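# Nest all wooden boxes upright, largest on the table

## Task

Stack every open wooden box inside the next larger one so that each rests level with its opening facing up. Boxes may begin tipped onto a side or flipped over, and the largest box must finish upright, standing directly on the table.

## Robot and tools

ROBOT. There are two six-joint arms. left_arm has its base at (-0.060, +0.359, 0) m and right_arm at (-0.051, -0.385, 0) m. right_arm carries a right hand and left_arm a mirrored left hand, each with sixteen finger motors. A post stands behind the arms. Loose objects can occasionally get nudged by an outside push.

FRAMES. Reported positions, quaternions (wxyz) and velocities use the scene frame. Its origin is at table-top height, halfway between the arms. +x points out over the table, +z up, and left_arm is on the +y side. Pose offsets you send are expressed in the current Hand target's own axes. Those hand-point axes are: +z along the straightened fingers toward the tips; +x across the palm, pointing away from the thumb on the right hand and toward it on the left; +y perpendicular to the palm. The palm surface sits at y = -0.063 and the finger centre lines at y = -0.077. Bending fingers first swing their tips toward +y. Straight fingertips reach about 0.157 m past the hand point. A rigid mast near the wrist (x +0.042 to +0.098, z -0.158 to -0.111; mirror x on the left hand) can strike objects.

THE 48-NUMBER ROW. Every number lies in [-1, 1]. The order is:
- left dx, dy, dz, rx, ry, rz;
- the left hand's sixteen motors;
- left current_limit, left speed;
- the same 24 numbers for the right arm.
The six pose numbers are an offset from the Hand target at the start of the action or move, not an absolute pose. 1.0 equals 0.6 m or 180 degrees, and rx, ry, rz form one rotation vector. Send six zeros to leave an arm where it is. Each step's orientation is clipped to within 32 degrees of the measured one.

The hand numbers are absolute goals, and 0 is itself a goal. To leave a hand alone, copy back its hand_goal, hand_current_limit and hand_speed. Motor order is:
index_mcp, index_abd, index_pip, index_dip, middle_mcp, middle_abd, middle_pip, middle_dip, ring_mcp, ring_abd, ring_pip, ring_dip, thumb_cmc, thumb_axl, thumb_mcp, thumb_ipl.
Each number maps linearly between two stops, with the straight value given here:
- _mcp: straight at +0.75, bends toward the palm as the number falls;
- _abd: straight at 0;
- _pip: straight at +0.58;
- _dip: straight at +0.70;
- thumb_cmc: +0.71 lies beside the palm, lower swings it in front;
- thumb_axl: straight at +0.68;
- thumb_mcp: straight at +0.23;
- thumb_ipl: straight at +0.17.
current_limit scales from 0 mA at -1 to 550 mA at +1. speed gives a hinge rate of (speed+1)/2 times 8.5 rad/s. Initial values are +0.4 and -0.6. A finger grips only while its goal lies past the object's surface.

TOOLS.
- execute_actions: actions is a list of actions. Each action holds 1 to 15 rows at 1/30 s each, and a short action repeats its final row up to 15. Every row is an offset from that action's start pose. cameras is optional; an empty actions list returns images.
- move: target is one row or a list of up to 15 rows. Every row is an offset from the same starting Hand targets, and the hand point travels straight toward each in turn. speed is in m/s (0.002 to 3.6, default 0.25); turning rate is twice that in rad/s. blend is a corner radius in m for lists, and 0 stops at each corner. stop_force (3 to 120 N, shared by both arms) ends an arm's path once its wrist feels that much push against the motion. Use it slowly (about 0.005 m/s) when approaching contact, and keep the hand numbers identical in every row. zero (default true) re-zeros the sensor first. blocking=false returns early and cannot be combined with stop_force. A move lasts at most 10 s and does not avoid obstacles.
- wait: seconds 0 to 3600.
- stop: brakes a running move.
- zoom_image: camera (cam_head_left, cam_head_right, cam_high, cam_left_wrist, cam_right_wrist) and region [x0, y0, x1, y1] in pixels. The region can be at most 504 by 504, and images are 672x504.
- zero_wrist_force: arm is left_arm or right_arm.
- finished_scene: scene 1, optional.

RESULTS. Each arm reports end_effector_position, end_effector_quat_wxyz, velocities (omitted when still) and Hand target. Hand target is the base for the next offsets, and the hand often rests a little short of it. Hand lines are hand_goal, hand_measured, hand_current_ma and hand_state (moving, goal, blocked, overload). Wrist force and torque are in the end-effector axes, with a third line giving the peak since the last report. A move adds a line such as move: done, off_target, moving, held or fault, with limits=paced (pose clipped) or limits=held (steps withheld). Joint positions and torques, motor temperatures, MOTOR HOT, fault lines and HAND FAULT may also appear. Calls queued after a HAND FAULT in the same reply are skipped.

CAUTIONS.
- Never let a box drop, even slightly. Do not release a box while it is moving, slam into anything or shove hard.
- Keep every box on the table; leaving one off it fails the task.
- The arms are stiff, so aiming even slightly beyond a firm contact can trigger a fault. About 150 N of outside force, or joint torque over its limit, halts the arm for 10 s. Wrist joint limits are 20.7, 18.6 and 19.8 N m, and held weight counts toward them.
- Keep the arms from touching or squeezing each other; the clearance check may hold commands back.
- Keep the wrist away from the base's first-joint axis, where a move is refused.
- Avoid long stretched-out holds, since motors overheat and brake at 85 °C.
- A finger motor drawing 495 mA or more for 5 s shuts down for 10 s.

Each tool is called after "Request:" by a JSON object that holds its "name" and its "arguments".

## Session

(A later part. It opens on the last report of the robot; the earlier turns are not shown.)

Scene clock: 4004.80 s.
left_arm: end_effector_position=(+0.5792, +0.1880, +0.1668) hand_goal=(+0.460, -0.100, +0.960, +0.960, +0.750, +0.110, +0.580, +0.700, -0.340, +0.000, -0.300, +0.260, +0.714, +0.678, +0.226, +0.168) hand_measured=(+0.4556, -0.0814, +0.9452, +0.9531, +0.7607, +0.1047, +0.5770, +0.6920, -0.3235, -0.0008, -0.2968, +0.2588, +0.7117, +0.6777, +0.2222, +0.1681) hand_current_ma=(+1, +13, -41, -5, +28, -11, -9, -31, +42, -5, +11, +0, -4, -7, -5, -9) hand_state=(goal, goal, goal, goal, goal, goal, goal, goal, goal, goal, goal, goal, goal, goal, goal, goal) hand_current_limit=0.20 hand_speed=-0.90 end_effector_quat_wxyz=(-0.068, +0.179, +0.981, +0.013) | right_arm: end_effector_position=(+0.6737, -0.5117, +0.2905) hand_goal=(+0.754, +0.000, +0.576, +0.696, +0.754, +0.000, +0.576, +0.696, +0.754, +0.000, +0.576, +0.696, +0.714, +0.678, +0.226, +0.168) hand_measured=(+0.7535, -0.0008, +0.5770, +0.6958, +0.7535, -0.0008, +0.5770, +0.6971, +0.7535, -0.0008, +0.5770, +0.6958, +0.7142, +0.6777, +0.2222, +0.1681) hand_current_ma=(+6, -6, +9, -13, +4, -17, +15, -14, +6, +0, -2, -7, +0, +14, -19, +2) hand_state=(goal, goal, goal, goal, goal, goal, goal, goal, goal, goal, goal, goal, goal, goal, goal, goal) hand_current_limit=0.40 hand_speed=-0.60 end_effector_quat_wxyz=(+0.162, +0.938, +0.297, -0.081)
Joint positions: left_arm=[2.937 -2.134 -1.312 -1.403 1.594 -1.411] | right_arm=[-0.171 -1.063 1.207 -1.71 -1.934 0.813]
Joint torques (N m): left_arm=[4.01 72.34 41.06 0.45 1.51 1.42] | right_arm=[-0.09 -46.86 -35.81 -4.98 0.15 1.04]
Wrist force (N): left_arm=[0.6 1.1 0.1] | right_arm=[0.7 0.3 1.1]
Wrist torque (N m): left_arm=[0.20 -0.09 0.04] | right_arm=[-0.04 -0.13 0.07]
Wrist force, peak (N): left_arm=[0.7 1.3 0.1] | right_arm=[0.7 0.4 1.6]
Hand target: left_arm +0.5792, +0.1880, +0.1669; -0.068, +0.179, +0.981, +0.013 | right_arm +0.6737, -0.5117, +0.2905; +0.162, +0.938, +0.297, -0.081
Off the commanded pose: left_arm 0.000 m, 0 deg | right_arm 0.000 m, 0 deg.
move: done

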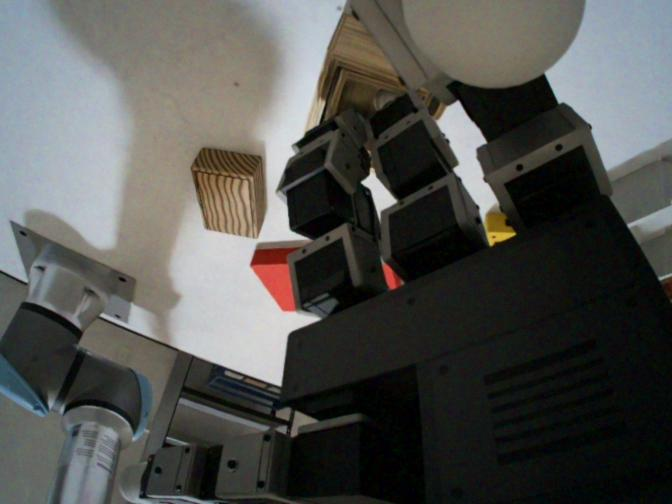

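Request:
{"name": "move", "arguments": {"target": [[-0.0012,0,0.0095,0,0,0,0.46,-0.10,0.96,0.960,0.75,0.11,0.58,0.70,-0.34,0,-0.30,0.26,0.714,0.678,0.226,0.168,0.2,-0.9,0,0,0,0,0,0,0.754,0,0.576,0.696,0.754,0,0.576,0.696,0.754,0,0.576,0.696,0.714,0.678,0.226,0.168,0.4,-0.6],[0.0242,0,0.0148,0,-0.0444,0,0.46,-0.10,0.96,0.960,0.75,0.11,0.58,0.70,-0.34,0,-0.30,0.26,0.714,0.678,0.226,0.168,0.2,-0.9,0,0,0,0,0,0,0.754,0,0.576,0.696,0.754,0,0.576,0.696,0.754,0,0.576,0.696,0.714,0.678,0.226,0.168,0.4,-0.6]], "speed": 0.006, "cameras": ["cam_left_wrist"]}}

Request:
{"name": "zoom_image", "arguments": {"camera": "cam_left_wrist", "region": [300, 30, 440, 170]}}

Scene clock: 4108.57 s.
left_arm: end_effector_position=(+0.5679, +0.1922, +0.1603) hand_goal=(+0.460, -0.100, +0.960, +0.960, +0.750, +0.110, +0.580, +0.700, -0.340, +0.000, -0.300, +0.260, +0.714, +0.678, +0.226, +0.168) hand_measured=(+0.4544, -0.0902, +0.9465, +0.9544, +0.7595, +0.0944, +0.5782, +0.6907, -0.3235, +0.0007, -0.2968, +0.2601, +0.7117, +0.6777, +0.2222, +0.1672) hand_current_ma=(-5, +0, -27, -6, +22, -24, -13, -24, +33, -9, -4, +4, -9, -4, -14, -4) hand_state=(goal, goal, goal, goal, goal, goal, goal, goal, goal, goal, goal, goal, goal, goal, goal, goal) hand_current_limit=0.20 hand_speed=-0.90 end_effector_quat_wxyz=(-0.015, +0.180, +0.984, +0.003) | right_arm: end_effector_position=(+0.6737, -0.5117, +0.2905) hand_goal=(+0.754, +0.000, +0.576, +0.696, +0.754, +0.000, +0.576, +0.696, +0.754, +0.000, +0.576, +0.696, +0.714, +0.678, +0.226, +0.168) hand_measured=(+0.7535, +0.0007, +0.5770, +0.6958, +0.7523, +0.0007, +0.5770, +0.6958, +0.7535, -0.0008, +0.5757, +0.6958, +0.7142, +0.6777, +0.2212, +0.1672) hand_current_ma=(+10, +17, +1, +4, +4, +6, +11, -6, +18, +6, +3, +1, +7, -5, -19, -6) hand_state=(goal, goal, goal, goal, goal, goal, goal, goal, goal, goal, goal, goal, goal, goal, goal, goal) hand_current_limit=0.40 hand_speed=-0.60 end_effector_quat_wxyz=(+0.162, +0.938, +0.297, -0.081)
Joint positions: left_arm=[2.946 -2.058 -1.465 -1.219 1.577 -1.4] | right_arm=[-0.171 -1.063 1.207 -1.71 -1.934 0.813]
Joint torques (N m): left_arm=[8.03 67.22 6.44 4.52 -1.8 1.73] | right_arm=[1.59 -45.37 -36.39 -5.04 0.06 0.96]
Wrist force (N): left_arm=[0.7 0.6 0.1] | right_arm=[0.8 0.0 1.4]
Wrist torque (N m): left_arm=[0.18 -0.09 0.06] | right_arm=[-0.10 -0.14 0.09]
Wrist force, peak (N): left_arm=[3.9 -0.7 -14.6] | right_arm=[0.8 -0.1 1.5]
Hand target: left_arm +0.5679, +0.1922, +0.1603; -0.015, +0.180, +0.984, +0.003 (not the last commanded pose) | right_arm +0.6737, -0.5117, +0.2905; +0.162, +0.938, +0.297, -0.081
Off the commanded pose: left_arm 0.004 m, 2 deg | right_arm 0.000 m, 0 deg.
move: off_target (left_arm; path cut at 10 s); path passed 1 of 2 targets

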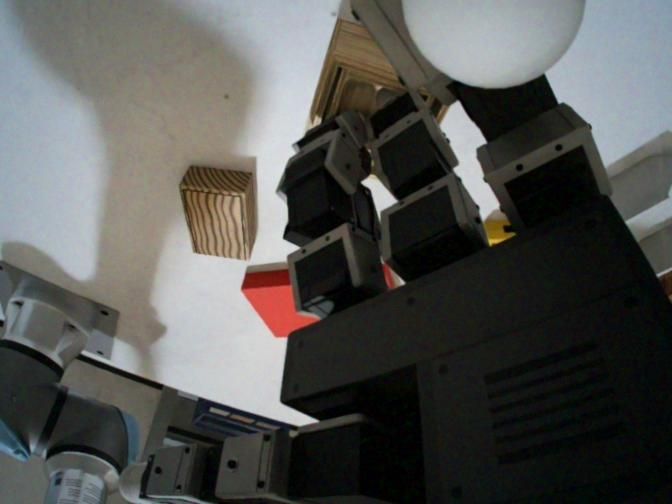

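Scaled by 3.600 from the camera's image (finer frame: 960x720).

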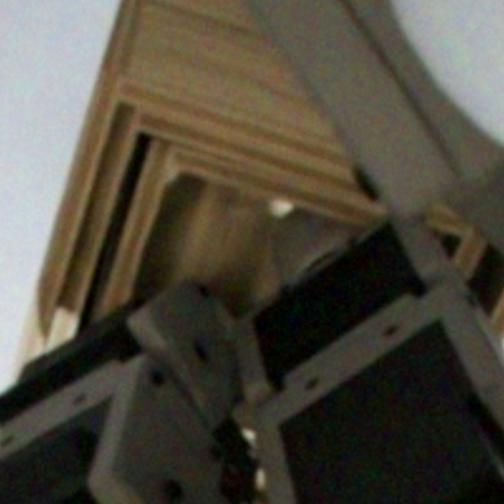

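Request:
{"name": "zoom_image", "arguments": {"camera": "cam_left_wrist", "region": [370, 60, 450, 140]}}

Request:
{"name": "zoom_image", "arguments": {"camera": "cam_left_wrist", "region": [340, 60, 400, 120]}}

Scaled by 6.300 from the camera's image (finer frame: 960x720).

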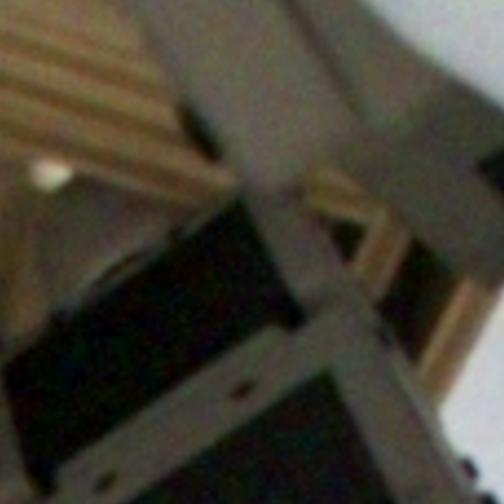

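Scaled by 8.400 from the camera's image (finer frame: 960x720).

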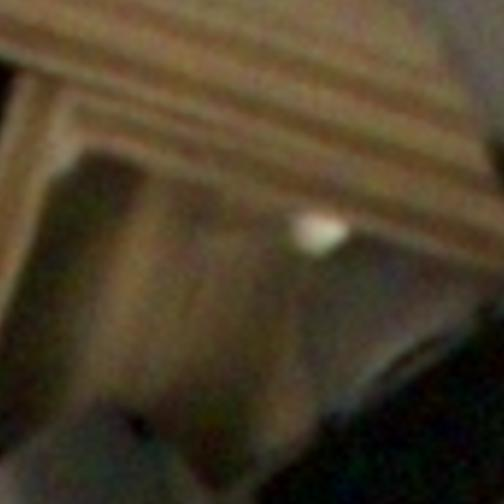

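Request:
{"name": "move", "arguments": {"target": [0.0057,0,0.001,0,-0.0097,0,0.46,-0.10,0.96,0.960,0.75,0.11,0.58,0.70,-0.34,0,-0.30,0.26,0.714,0.678,0.226,0.168,0.2,-0.9,0,0,0,0,0,0,0.754,0,0.576,0.696,0.754,0,0.576,0.696,0.754,0,0.576,0.696,0.714,0.678,0.226,0.168,0.4,-0.6], "speed": 0.006, "cameras": ["cam_left_wrist"]}}

Request:
{"name": "zoom_image", "arguments": {"camera": "cam_left_wrist", "region": [305, 40, 405, 140]}}

Request:
{"name": "move", "arguments": {"target": [0,0,0,0,0,0,0.46,-0.04,0.96,0.960,0.75,0.04,0.58,0.70,-0.34,0,-0.30,0.26,0.714,0.678,0.226,0.168,0.2,-0.96,0,0,0,0,0,0,0.754,0,0.576,0.696,0.754,0,0.576,0.696,0.754,0,0.576,0.696,0.714,0.678,0.226,0.168,0.4,-0.6], "speed": 0.006, "cameras": ["cam_left_wrist"]}}

Request:
{"name": "zoom_image", "arguments": {"camera": "cam_left_wrist", "region": [305, 40, 405, 140]}}

Scene clock: 4127.43 s.
left_arm: end_effector_position=(+0.5647, +0.1934, +0.1598) hand_goal=(+0.460, -0.100, +0.960, +0.960, +0.750, +0.110, +0.580, +0.700, -0.340, +0.000, -0.300, +0.260, +0.714, +0.678, +0.226, +0.168) hand_measured=(+0.4544, -0.0916, +0.9452, +0.9557, +0.7595, +0.0930, +0.5782, +0.6920, -0.3235, +0.0007, -0.2968, +0.2601, +0.7117, +0.6767, +0.2222, +0.1672) hand_current_ma=(-8, +6, -27, -14, +26, -25, -7, -27, +40, -1, +4, -5, +1, -9, -12, -1) hand_state=(goal, goal, goal, goal, goal, goal, goal, goal, goal, goal, goal, goal, goal, goal, goal, goal) hand_current_limit=0.20 hand_speed=-0.90 end_effector_quat_wxyz=(+0.000, +0.180, +0.984, +0.000) | right_arm: end_effector_position=(+0.6737, -0.5117, +0.2905) hand_goal=(+0.754, +0.000, +0.576, +0.696, +0.754, +0.000, +0.576, +0.696, +0.754, +0.000, +0.576, +0.696, +0.714, +0.678, +0.226, +0.168) hand_measured=(+0.7523, +0.0007, +0.5770, +0.6958, +0.7535, +0.0007, +0.5770, +0.6958, +0.7535, +0.0007, +0.5770, +0.6958, +0.7142, +0.6777, +0.2222, +0.1681) hand_current_ma=(-2, -1, -2, +5, -2, -3, +23, +9, +21, +10, +7, -2, +9, -6, -11, -19) hand_state=(goal, goal, goal, goal, goal, goal, goal, goal, goal, goal, goal, goal, goal, goal, goal, goal) hand_current_limit=0.40 hand_speed=-0.60 end_effector_quat_wxyz=(+0.162, +0.938, +0.297, -0.081)
Joint positions: left_arm=[2.948 -2.038 -1.504 -1.171 1.572 -1.397] | right_arm=[-0.171 -1.063 1.207 -1.71 -1.934 0.813]
Joint torques (N m): left_arm=[7.37 65.46 6.99 4.79 -1.98 2.07] | right_arm=[0.09 -47.01 -35.92 -5.11 -0.12 1.01]
Wrist force (N): left_arm=[0.7 0.5 0.3] | right_arm=[0.9 0.4 1.1]
Wrist torque (N m): left_arm=[0.16 -0.11 -0.04] | right_arm=[-0.02 -0.15 0.10]
Wrist force, peak (N): left_arm=[1.0 0.8 0.4] | right_arm=[1.0 0.0 1.5]
Hand target: left_arm +0.5647, +0.1935, +0.1598; +0.000, +0.180, +0.984, +0.000 | right_arm +0.6737, -0.5117, +0.2905; +0.162, +0.938, +0.297, -0.081
Off the commanded pose: left_arm 0.000 m, 0 deg | right_arm 0.000 m, 0 deg.
move: done

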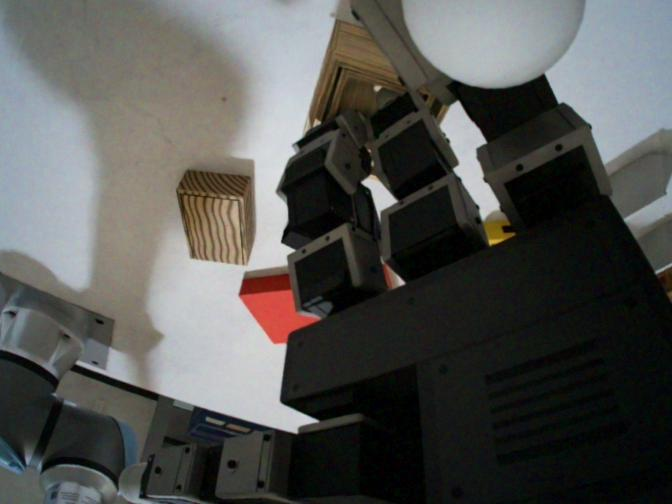

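Scaled by 5.040 from the camera's image (finer frame: 960x720).

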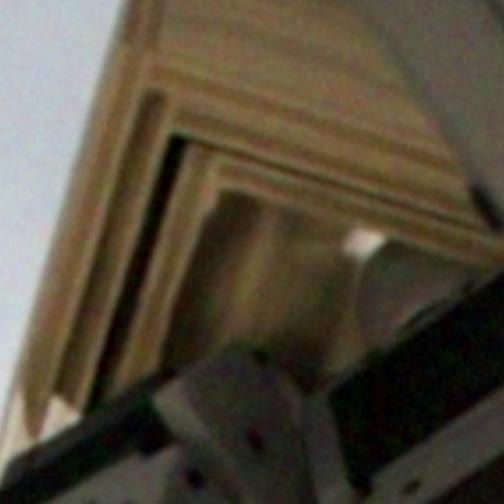

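Scene clock: 4127.93 s.
left_arm: end_effector_position=(+0.5647, +0.1935, +0.1598) hand_goal=(+0.460, -0.040, +0.960, +0.960, +0.750, +0.040, +0.580, +0.700, -0.340, +0.000, -0.300, +0.260, +0.714, +0.678, +0.226, +0.168) hand_measured=(+0.4544, -0.0887, +0.9491, +0.9557, +0.7595, +0.0959, +0.5821, +0.6932, -0.3223, +0.0007, -0.2968, +0.2588, +0.7117, +0.6767, +0.2222, +0.1672) hand_current_ma=(-9, -77, -18, -8, +15, +90, -3, -17, +39, -11, +2, -8, -10, -4, -8, -2) hand_state=(goal, blocked, goal, goal, goal, moving, goal, goal, goal, goal, goal, goal, goal, goal, goal, goal) hand_current_limit=0.20 hand_speed=-0.96 end_effector_quat_wxyz=(+0.000, +0.180, +0.984, +0.000) | right_arm: end_effector_position=(+0.6737, -0.5117, +0.2905) hand_goal=(+0.754, +0.000, +0.576, +0.696, +0.754, +0.000, +0.576, +0.696, +0.754, +0.000, +0.576, +0.696, +0.714, +0.678, +0.226, +0.168) hand_measured=(+0.7535, +0.0007, +0.5770, +0.6958, +0.7535, -0.0008, +0.5770, +0.6958, +0.7535, -0.0008, +0.5770, +0.6958, +0.7142, +0.6777, +0.2222, +0.1681) hand_current_ma=(+0, +18, -5, +3, +26, -7, +9, -14, +17, +6, -2, +8, -3, +0, -11, -3) hand_state=(goal, goal, goal, goal, goal, goal, goal, goal, goal, goal, goal, goal, goal, goal, goal, goal) hand_current_limit=0.40 hand_speed=-0.60 end_effector_quat_wxyz=(+0.162, +0.938, +0.297, -0.081)
Joint positions: left_arm=[2.948 -2.038 -1.505 -1.17 1.572 -1.397] | right_arm=[-0.171 -1.063 1.207 -1.71 -1.934 0.813]
Joint torques (N m): left_arm=[8.12 65.51 6.57 4.75 -1.92 1.87] | right_arm=[-0.14 -47.36 -37.85 -5.04 0.28 0.98]
Wrist force (N): left_arm=[0.8 0.5 0.2] | right_arm=[0.7 0.3 1.3]
Wrist torque (N m): left_arm=[0.15 -0.11 -0.03] | right_arm=[-0.05 -0.11 0.08]
Wrist force, peak (N): left_arm=[1.0 0.7 0.5] | right_arm=[1.0 0.1 1.1]
Hand target: left_arm +0.5647, +0.1935, +0.1598; +0.000, +0.180, +0.984, +0.000 | right_arm +0.6737, -0.5117, +0.2905; +0.162, +0.938, +0.297, -0.081
Off the commanded pose: left_arm 0.000 m, 0 deg | right_arm 0.000 m, 0 deg.
move: done

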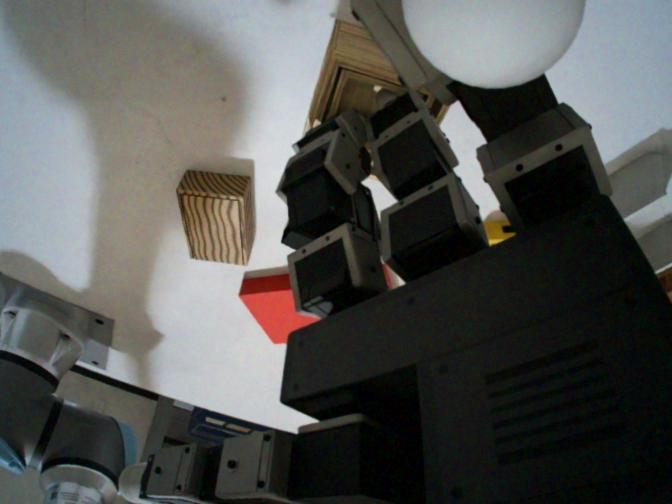

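Scaled by 5.040 from the camera's image (finer frame: 960x720).

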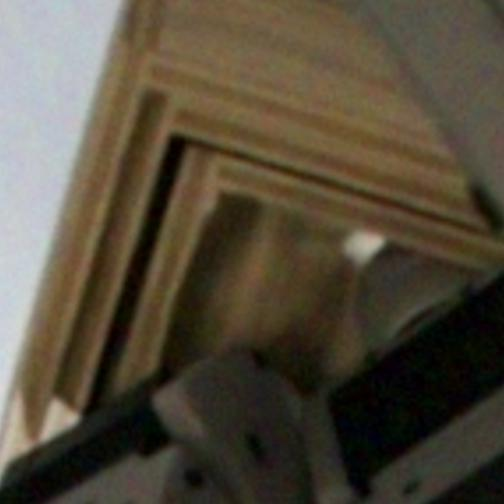

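Request:
{"name": "execute_actions", "arguments": {"actions": [[[0,0,0,0,0,0,0.533,-0.07,0.863,0.899,0.75,0.07,0.58,0.70,-0.34,0,-0.30,0.26,0.714,0.678,0.226,0.168,0.2,-0.9,0,0,0,0,0,0,0.754,0,0.576,0.696,0.754,0,0.576,0.696,0.754,0,0.576,0.696,0.714,0.678,0.226,0.168,0.4,-0.6]],[[0,0,0,0,0,0,0.596,-0.07,0.781,0.841,0.75,0.07,0.58,0.70,-0.34,0,-0.30,0.26,0.714,0.678,0.226,0.168,0.2,-0.9,0,0,0,0,0,0,0.754,0,0.576,0.696,0.754,0,0.576,0.696,0.754,0,0.576,0.696,0.714,0.678,0.226,0.168,0.4,-0.6]],[[0,0,0,0,0,0,0.659,-0.07,0.699,0.783,0.75,0.07,0.58,0.70,-0.34,0,-0.30,0.26,0.714,0.678,0.226,0.168,0.2,-0.9,0,0,0,0,0,0,0.754,0,0.576,0.696,0.754,0,0.576,0.696,0.754,0,0.576,0.696,0.714,0.678,0.226,0.168,0.4,-0.6]],[[0,0,0,0,0,0,0.706,-0.07,0.638,0.739,0.75,0.07,0.58,0.70,-0.34,0,-0.30,0.26,0.714,0.678,0.226,0.168,0.2,-0.9,0,0,0,0,0,0,0.754,0,0.576,0.696,0.754,0,0.576,0.696,0.754,0,0.576,0.696,0.714,0.678,0.226,0.168,0.4,-0.6]],[[0,0,0,0,0,0,0.753,-0.08,0.577,0.696,0.75,0.08,0.58,0.70,-0.34,0,-0.30,0.26,0.714,0.678,0.226,0.168,0.2,-0.9,0,0,0,0,0,0,0.754,0,0.576,0.696,0.754,0,0.576,0.696,0.754,0,0.576,0.696,0.714,0.678,0.226,0.168,0.4,-0.6]]], "cameras": ["cam_left_wrist"]}}

Request:
{"name": "zoom_image", "arguments": {"camera": "cam_left_wrist", "region": [305, 40, 405, 140]}}

Scene clock: 4249.07 s.
left_arm: end_effector_position=(+0.5647, +0.1935, +0.1599) hand_goal=(+0.754, -0.080, +0.578, +0.696, +0.750, +0.080, +0.580, +0.700, -0.340, +0.000, -0.300, +0.260, +0.714, +0.678, +0.226, +0.168) hand_measured=(+0.7185, -0.0946, +0.5808, +0.7136, +0.7547, +0.0666, +0.5821, +0.6945, -0.3247, +0.0007, -0.2956, +0.2588, +0.7117, +0.6767, +0.2222, +0.1681) hand_current_ma=(-94, -23, -4, +36, +7, -19, -12, -21, +36, -6, +8, -2, -11, -4, -11, -8) hand_state=(blocked, goal, goal, goal, goal, goal, goal, goal, goal, goal, goal, goal, goal, goal, goal, goal) hand_current_limit=0.20 hand_speed=-0.90 end_effector_quat_wxyz=(+0.000, +0.180, +0.984, +0.000) | right_arm: end_effector_position=(+0.6737, -0.5117, +0.2905) hand_goal=(+0.754, +0.000, +0.576, +0.696, +0.754, +0.000, +0.576, +0.696, +0.754, +0.000, +0.576, +0.696, +0.714, +0.678, +0.226, +0.168) hand_measured=(+0.7535, +0.0007, +0.5770, +0.6958, +0.7535, +0.0007, +0.5757, +0.6958, +0.7535, +0.0007, +0.5770, +0.6971, +0.7142, +0.6767, +0.2222, +0.1681) hand_current_ma=(+1, +14, +1, +10, +0, -8, +13, -21, +5, +9, -15, +2, -2, +1, -11, +0) hand_state=(goal, goal, goal, goal, goal, goal, goal, goal, goal, goal, goal, goal, goal, goal, goal, goal) hand_current_limit=0.40 hand_speed=-0.60 end_effector_quat_wxyz=(+0.162, +0.938, +0.297, -0.081)
Joint positions: left_arm=[2.948 -2.038 -1.505 -1.17 1.572 -1.397] | right_arm=[-0.171 -1.063 1.207 -1.71 -1.934 0.813]
Joint torques (N m): left_arm=[6.81 52.25 6.43 2.7 -1.5 1.76] | right_arm=[-0.85 -45.96 -35.41 -5.06 0.08 0.71]
Wrist force (N): left_arm=[1.6 0.8 -3.9] | right_arm=[0.7 -0.1 1.1]
Wrist torque (N m): left_arm=[0.48 -0.01 0.03] | right_arm=[-0.09 -0.12 0.07]
Wrist force, peak (N): left_arm=[1.9 1.0 -4.3] | right_arm=[0.9 0.5 1.3]
Hand target: left_arm +0.5647, +0.1935, +0.1598; +0.000, +0.180, +0.984, +0.000 | right_arm +0.6737, -0.5117, +0.2905; +0.162, +0.938, +0.297, -0.081
Off the commanded pose: left_arm 0.000 m, 0 deg | right_arm 0.000 m, 0 deg.

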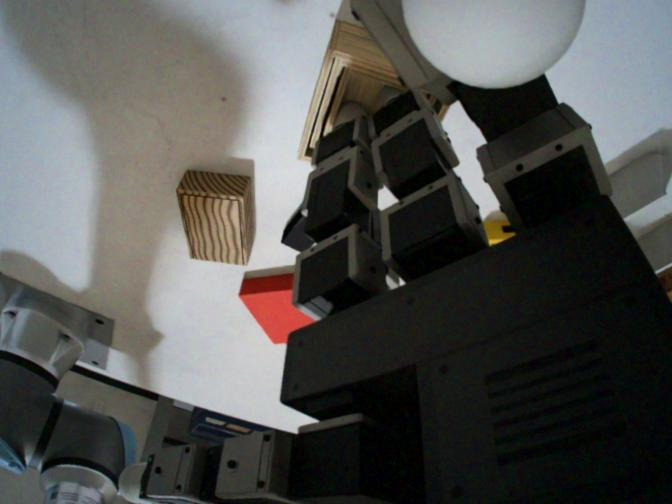

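Scaled by 5.040 from the camera's image (finer frame: 960x720).

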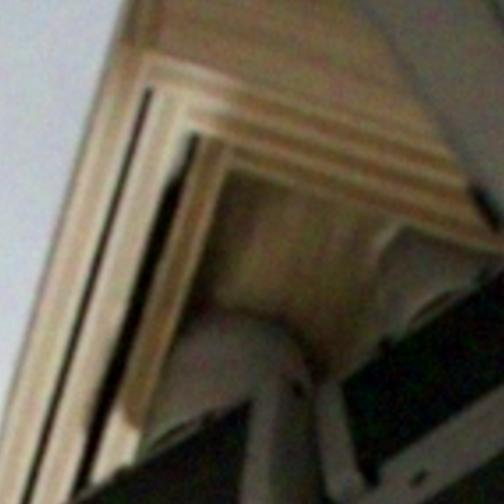

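Request:
{"name": "execute_actions", "arguments": {"actions": [[[0,0,-0.0008,0,0,0,0.754,-0.08,0.578,0.696,0.75,0.08,0.58,0.70,-0.34,0,-0.30,0.26,0.714,0.678,0.226,0.168,0.2,-0.9,0,0,0,0,0,0,0.754,0,0.576,0.696,0.754,0,0.576,0.696,0.754,0,0.576,0.696,0.714,0.678,0.226,0.168,0.4,-0.6]]], "cameras": ["cam_left_wrist"]}}

Request:
{"name": "zoom_image", "arguments": {"camera": "cam_left_wrist", "region": [305, 40, 405, 140]}}

Scene clock: 4287.30 s.
left_arm: end_effector_position=(+0.5647, +0.1935, +0.1603) hand_goal=(+0.754, -0.080, +0.578, +0.696, +0.750, +0.080, +0.580, +0.700, -0.340, +0.000, -0.300, +0.260, +0.714, +0.678, +0.226, +0.168) hand_measured=(+0.7185, -0.0960, +0.5808, +0.7149, +0.7547, +0.0651, +0.5821, +0.6932, -0.3235, +0.0007, -0.2968, +0.2588, +0.7117, +0.6777, +0.2222, +0.1672) hand_current_ma=(-80, -30, -6, +36, +13, -17, -2, -20, +40, -4, +8, -6, -5, -11, -11, -6) hand_state=(blocked, goal, goal, goal, goal, goal, goal, goal, goal, goal, goal, goal, goal, goal, goal, goal) hand_current_limit=0.20 hand_speed=-0.90 end_effector_quat_wxyz=(+0.000, +0.180, +0.984, +0.000) | right_arm: end_effector_position=(+0.6737, -0.5117, +0.2905) hand_goal=(+0.754, +0.000, +0.576, +0.696, +0.754, +0.000, +0.576, +0.696, +0.754, +0.000, +0.576, +0.696, +0.714, +0.678, +0.226, +0.168) hand_measured=(+0.7535, -0.0008, +0.5770, +0.6958, +0.7523, -0.0008, +0.5770, +0.6958, +0.7535, -0.0008, +0.5770, +0.6958, +0.7142, +0.6767, +0.2222, +0.1681) hand_current_ma=(+4, +5, +7, +3, +15, -9, +11, -6, +12, -1, +18, +10, +1, +3, -16, -9) hand_state=(goal, goal, goal, goal, goal, goal, goal, goal, goal, goal, goal, goal, goal, goal, goal, goal) hand_current_limit=0.40 hand_speed=-0.60 end_effector_quat_wxyz=(+0.162, +0.938, +0.297, -0.081)
Joint positions: left_arm=[2.948 -2.037 -1.504 -1.172 1.572 -1.397] | right_arm=[-0.171 -1.063 1.207 -1.71 -1.934 0.813]
Joint torques (N m): left_arm=[6.14 64.57 38.92 1.14 -1.27 1.56] | right_arm=[-0.99 -45.89 -34.99 -4.88 0.03 0.95]
Wrist force (N): left_arm=[1.1 0.4 -0.9] | right_arm=[0.7 0.0 0.9]
Wrist torque (N m): left_arm=[0.20 -0.06 0.00] | right_arm=[-0.06 -0.11 0.07]
Wrist force, peak (N): left_arm=[0.1 0.7 -5.3] | right_arm=[0.9 0.1 1.5]
Hand target: left_arm +0.5647, +0.1935, +0.1603; +0.000, +0.180, +0.984, +0.000 | right_arm +0.6737, -0.5117, +0.2905; +0.162, +0.938, +0.297, -0.081
Off the commanded pose: left_arm 0.000 m, 0 deg | right_arm 0.000 m, 0 deg.

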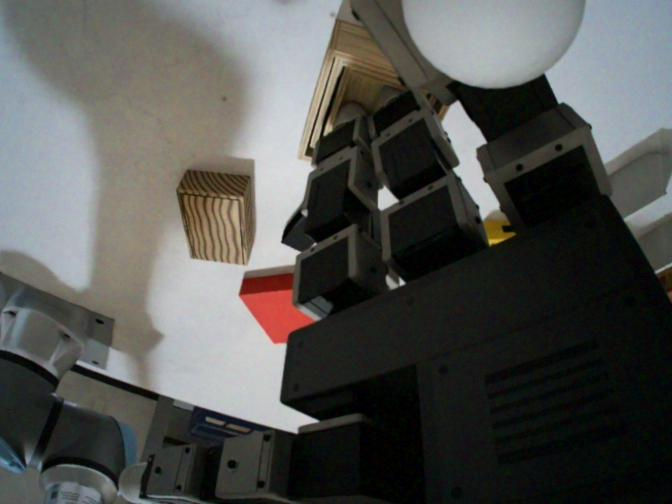

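Scaled by 5.040 from the camera's image (finer frame: 960x720).

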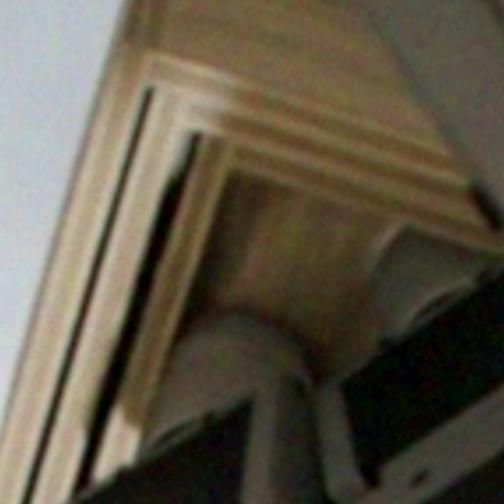

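Request:
{"name": "execute_actions", "arguments": {"actions": [[[0,0,0,0,0,0,0.754,-0.08,0.578,0.696,0.797,0.08,0.468,0.754,-0.34,0,-0.30,0.26,0.714,0.678,0.226,0.168,0.2,-0.9,0,0,0,0,0,0,0.754,0,0.576,0.696,0.754,0,0.576,0.696,0.754,0,0.576,0.696,0.714,0.678,0.226,0.168,0.4,-0.6]],[[0,0,0,0,0,0,0.754,-0.08,0.578,0.696,0.844,0.08,0.357,0.808,-0.34,0,-0.30,0.26,0.714,0.678,0.226,0.168,0.2,-0.9,0,0,0,0,0,0,0.754,0,0.576,0.696,0.754,0,0.576,0.696,0.754,0,0.576,0.696,0.714,0.678,0.226,0.168,0.4,-0.6]],[[0,0,0,0,0,0,0.754,-0.08,0.578,0.696,0.892,0.08,0.245,0.863,-0.34,0,-0.30,0.26,0.714,0.678,0.226,0.168,0.2,-0.9,0,0,0,0,0,0,0.754,0,0.576,0.696,0.754,0,0.576,0.696,0.754,0,0.576,0.696,0.714,0.678,0.226,0.168,0.4,-0.6]],[[0,0,0,0,0,0,0.754,-0.08,0.578,0.696,0.939,0.08,0.134,0.917,-0.34,0,-0.30,0.26,0.714,0.678,0.226,0.168,0.2,-0.9,0,0,0,0,0,0,0.754,0,0.576,0.696,0.754,0,0.576,0.696,0.754,0,0.576,0.696,0.714,0.678,0.226,0.168,0.4,-0.6]],[[0,0,0,0,0,0,0.754,-0.08,0.578,0.696,0.986,0.08,0.022,0.971,-0.34,0,-0.30,0.26,0.714,0.678,0.226,0.168,0.2,-0.9,0,0,0,0,0,0,0.754,0,0.576,0.696,0.754,0,0.576,0.696,0.754,0,0.576,0.696,0.714,0.678,0.226,0.168,0.4,-0.6]]], "cameras": ["cam_left_wrist"]}}

Request:
{"name": "zoom_image", "arguments": {"camera": "cam_left_wrist", "region": [305, 40, 405, 140]}}

Scene clock: 4304.47 s.
left_arm: end_effector_position=(+0.5647, +0.1935, +0.1603) hand_goal=(+0.754, -0.080, +0.578, +0.696, +0.986, +0.080, +0.022, +0.972, -0.340, +0.000, -0.300, +0.260, +0.714, +0.678, +0.226, +0.168) hand_measured=(+0.7378, -0.0946, +0.5808, +0.6945, +0.9681, +0.0783, +0.0650, +0.9723, -0.3235, +0.0007, -0.2968, +0.2601, +0.7117, +0.6777, +0.2222, +0.1672) hand_current_ma=(-39, -21, -3, -21, -38, +0, +106, -6, +41, -7, +13, -5, -4, -1, -10, -11) hand_state=(goal, goal, goal, goal, goal, goal, blocked, goal, goal, goal, goal, goal, goal, goal, goal, goal) hand_current_limit=0.20 hand_speed=-0.90 end_effector_quat_wxyz=(+0.000, +0.180, +0.984, +0.000) | right_arm: end_effector_position=(+0.6737, -0.5117, +0.2905) hand_goal=(+0.754, +0.000, +0.576, +0.696, +0.754, +0.000, +0.576, +0.696, +0.754, +0.000, +0.576, +0.696, +0.714, +0.678, +0.226, +0.168) hand_measured=(+0.7547, +0.0007, +0.5770, +0.6958, +0.7523, -0.0008, +0.5757, +0.6971, +0.7535, -0.0008, +0.5770, +0.6958, +0.7154, +0.6777, +0.2222, +0.1681) hand_current_ma=(-10, +12, -4, +0, +0, -9, +8, -28, +6, -4, +8, +8, +5, +9, -13, -5) hand_state=(goal, goal, goal, goal, goal, goal, goal, goal, goal, goal, goal, goal, goal, goal, goal, goal) hand_current_limit=0.40 hand_speed=-0.60 end_effector_quat_wxyz=(+0.162, +0.938, +0.297, -0.081)
Joint positions: left_arm=[2.948 -2.037 -1.504 -1.172 1.572 -1.397] | right_arm=[-0.171 -1.063 1.207 -1.71 -1.934 0.813]
Joint torques (N m): left_arm=[3.64 60.84 34.75 3.79 -0.57 0.88] | right_arm=[-0.55 -46.22 -36.11 -5.01 0.33 0.83]
Wrist force (N): left_arm=[3.4 0.8 -4.1] | right_arm=[0.5 0.1 1.3]
Wrist torque (N m): left_arm=[0.48 0.08 0.17] | right_arm=[-0.06 -0.09 0.06]
Wrist force, peak (N): left_arm=[4.0 0.6 -4.9] | right_arm=[1.0 0.3 1.4]
Hand target: left_arm +0.5647, +0.1935, +0.1603; +0.000, +0.180, +0.984, +0.000 | right_arm +0.6737, -0.5117, +0.2905; +0.162, +0.938, +0.297, -0.081
Off the commanded pose: left_arm 0.000 m, 0 deg | right_arm 0.000 m, 0 deg.

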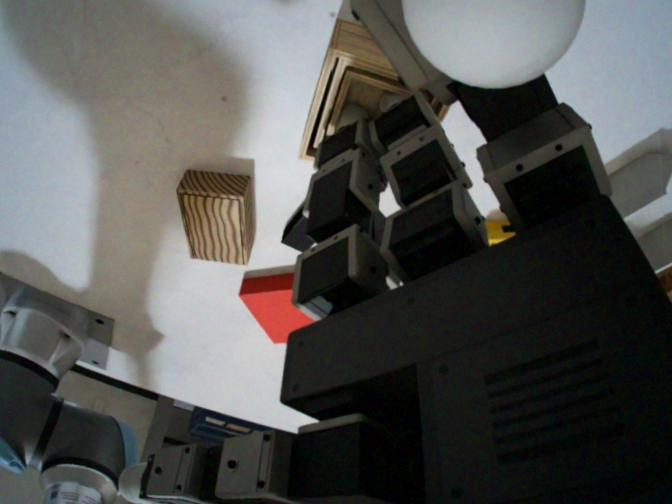

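Scaled by 5.040 from the camera's image (finer frame: 960x720).

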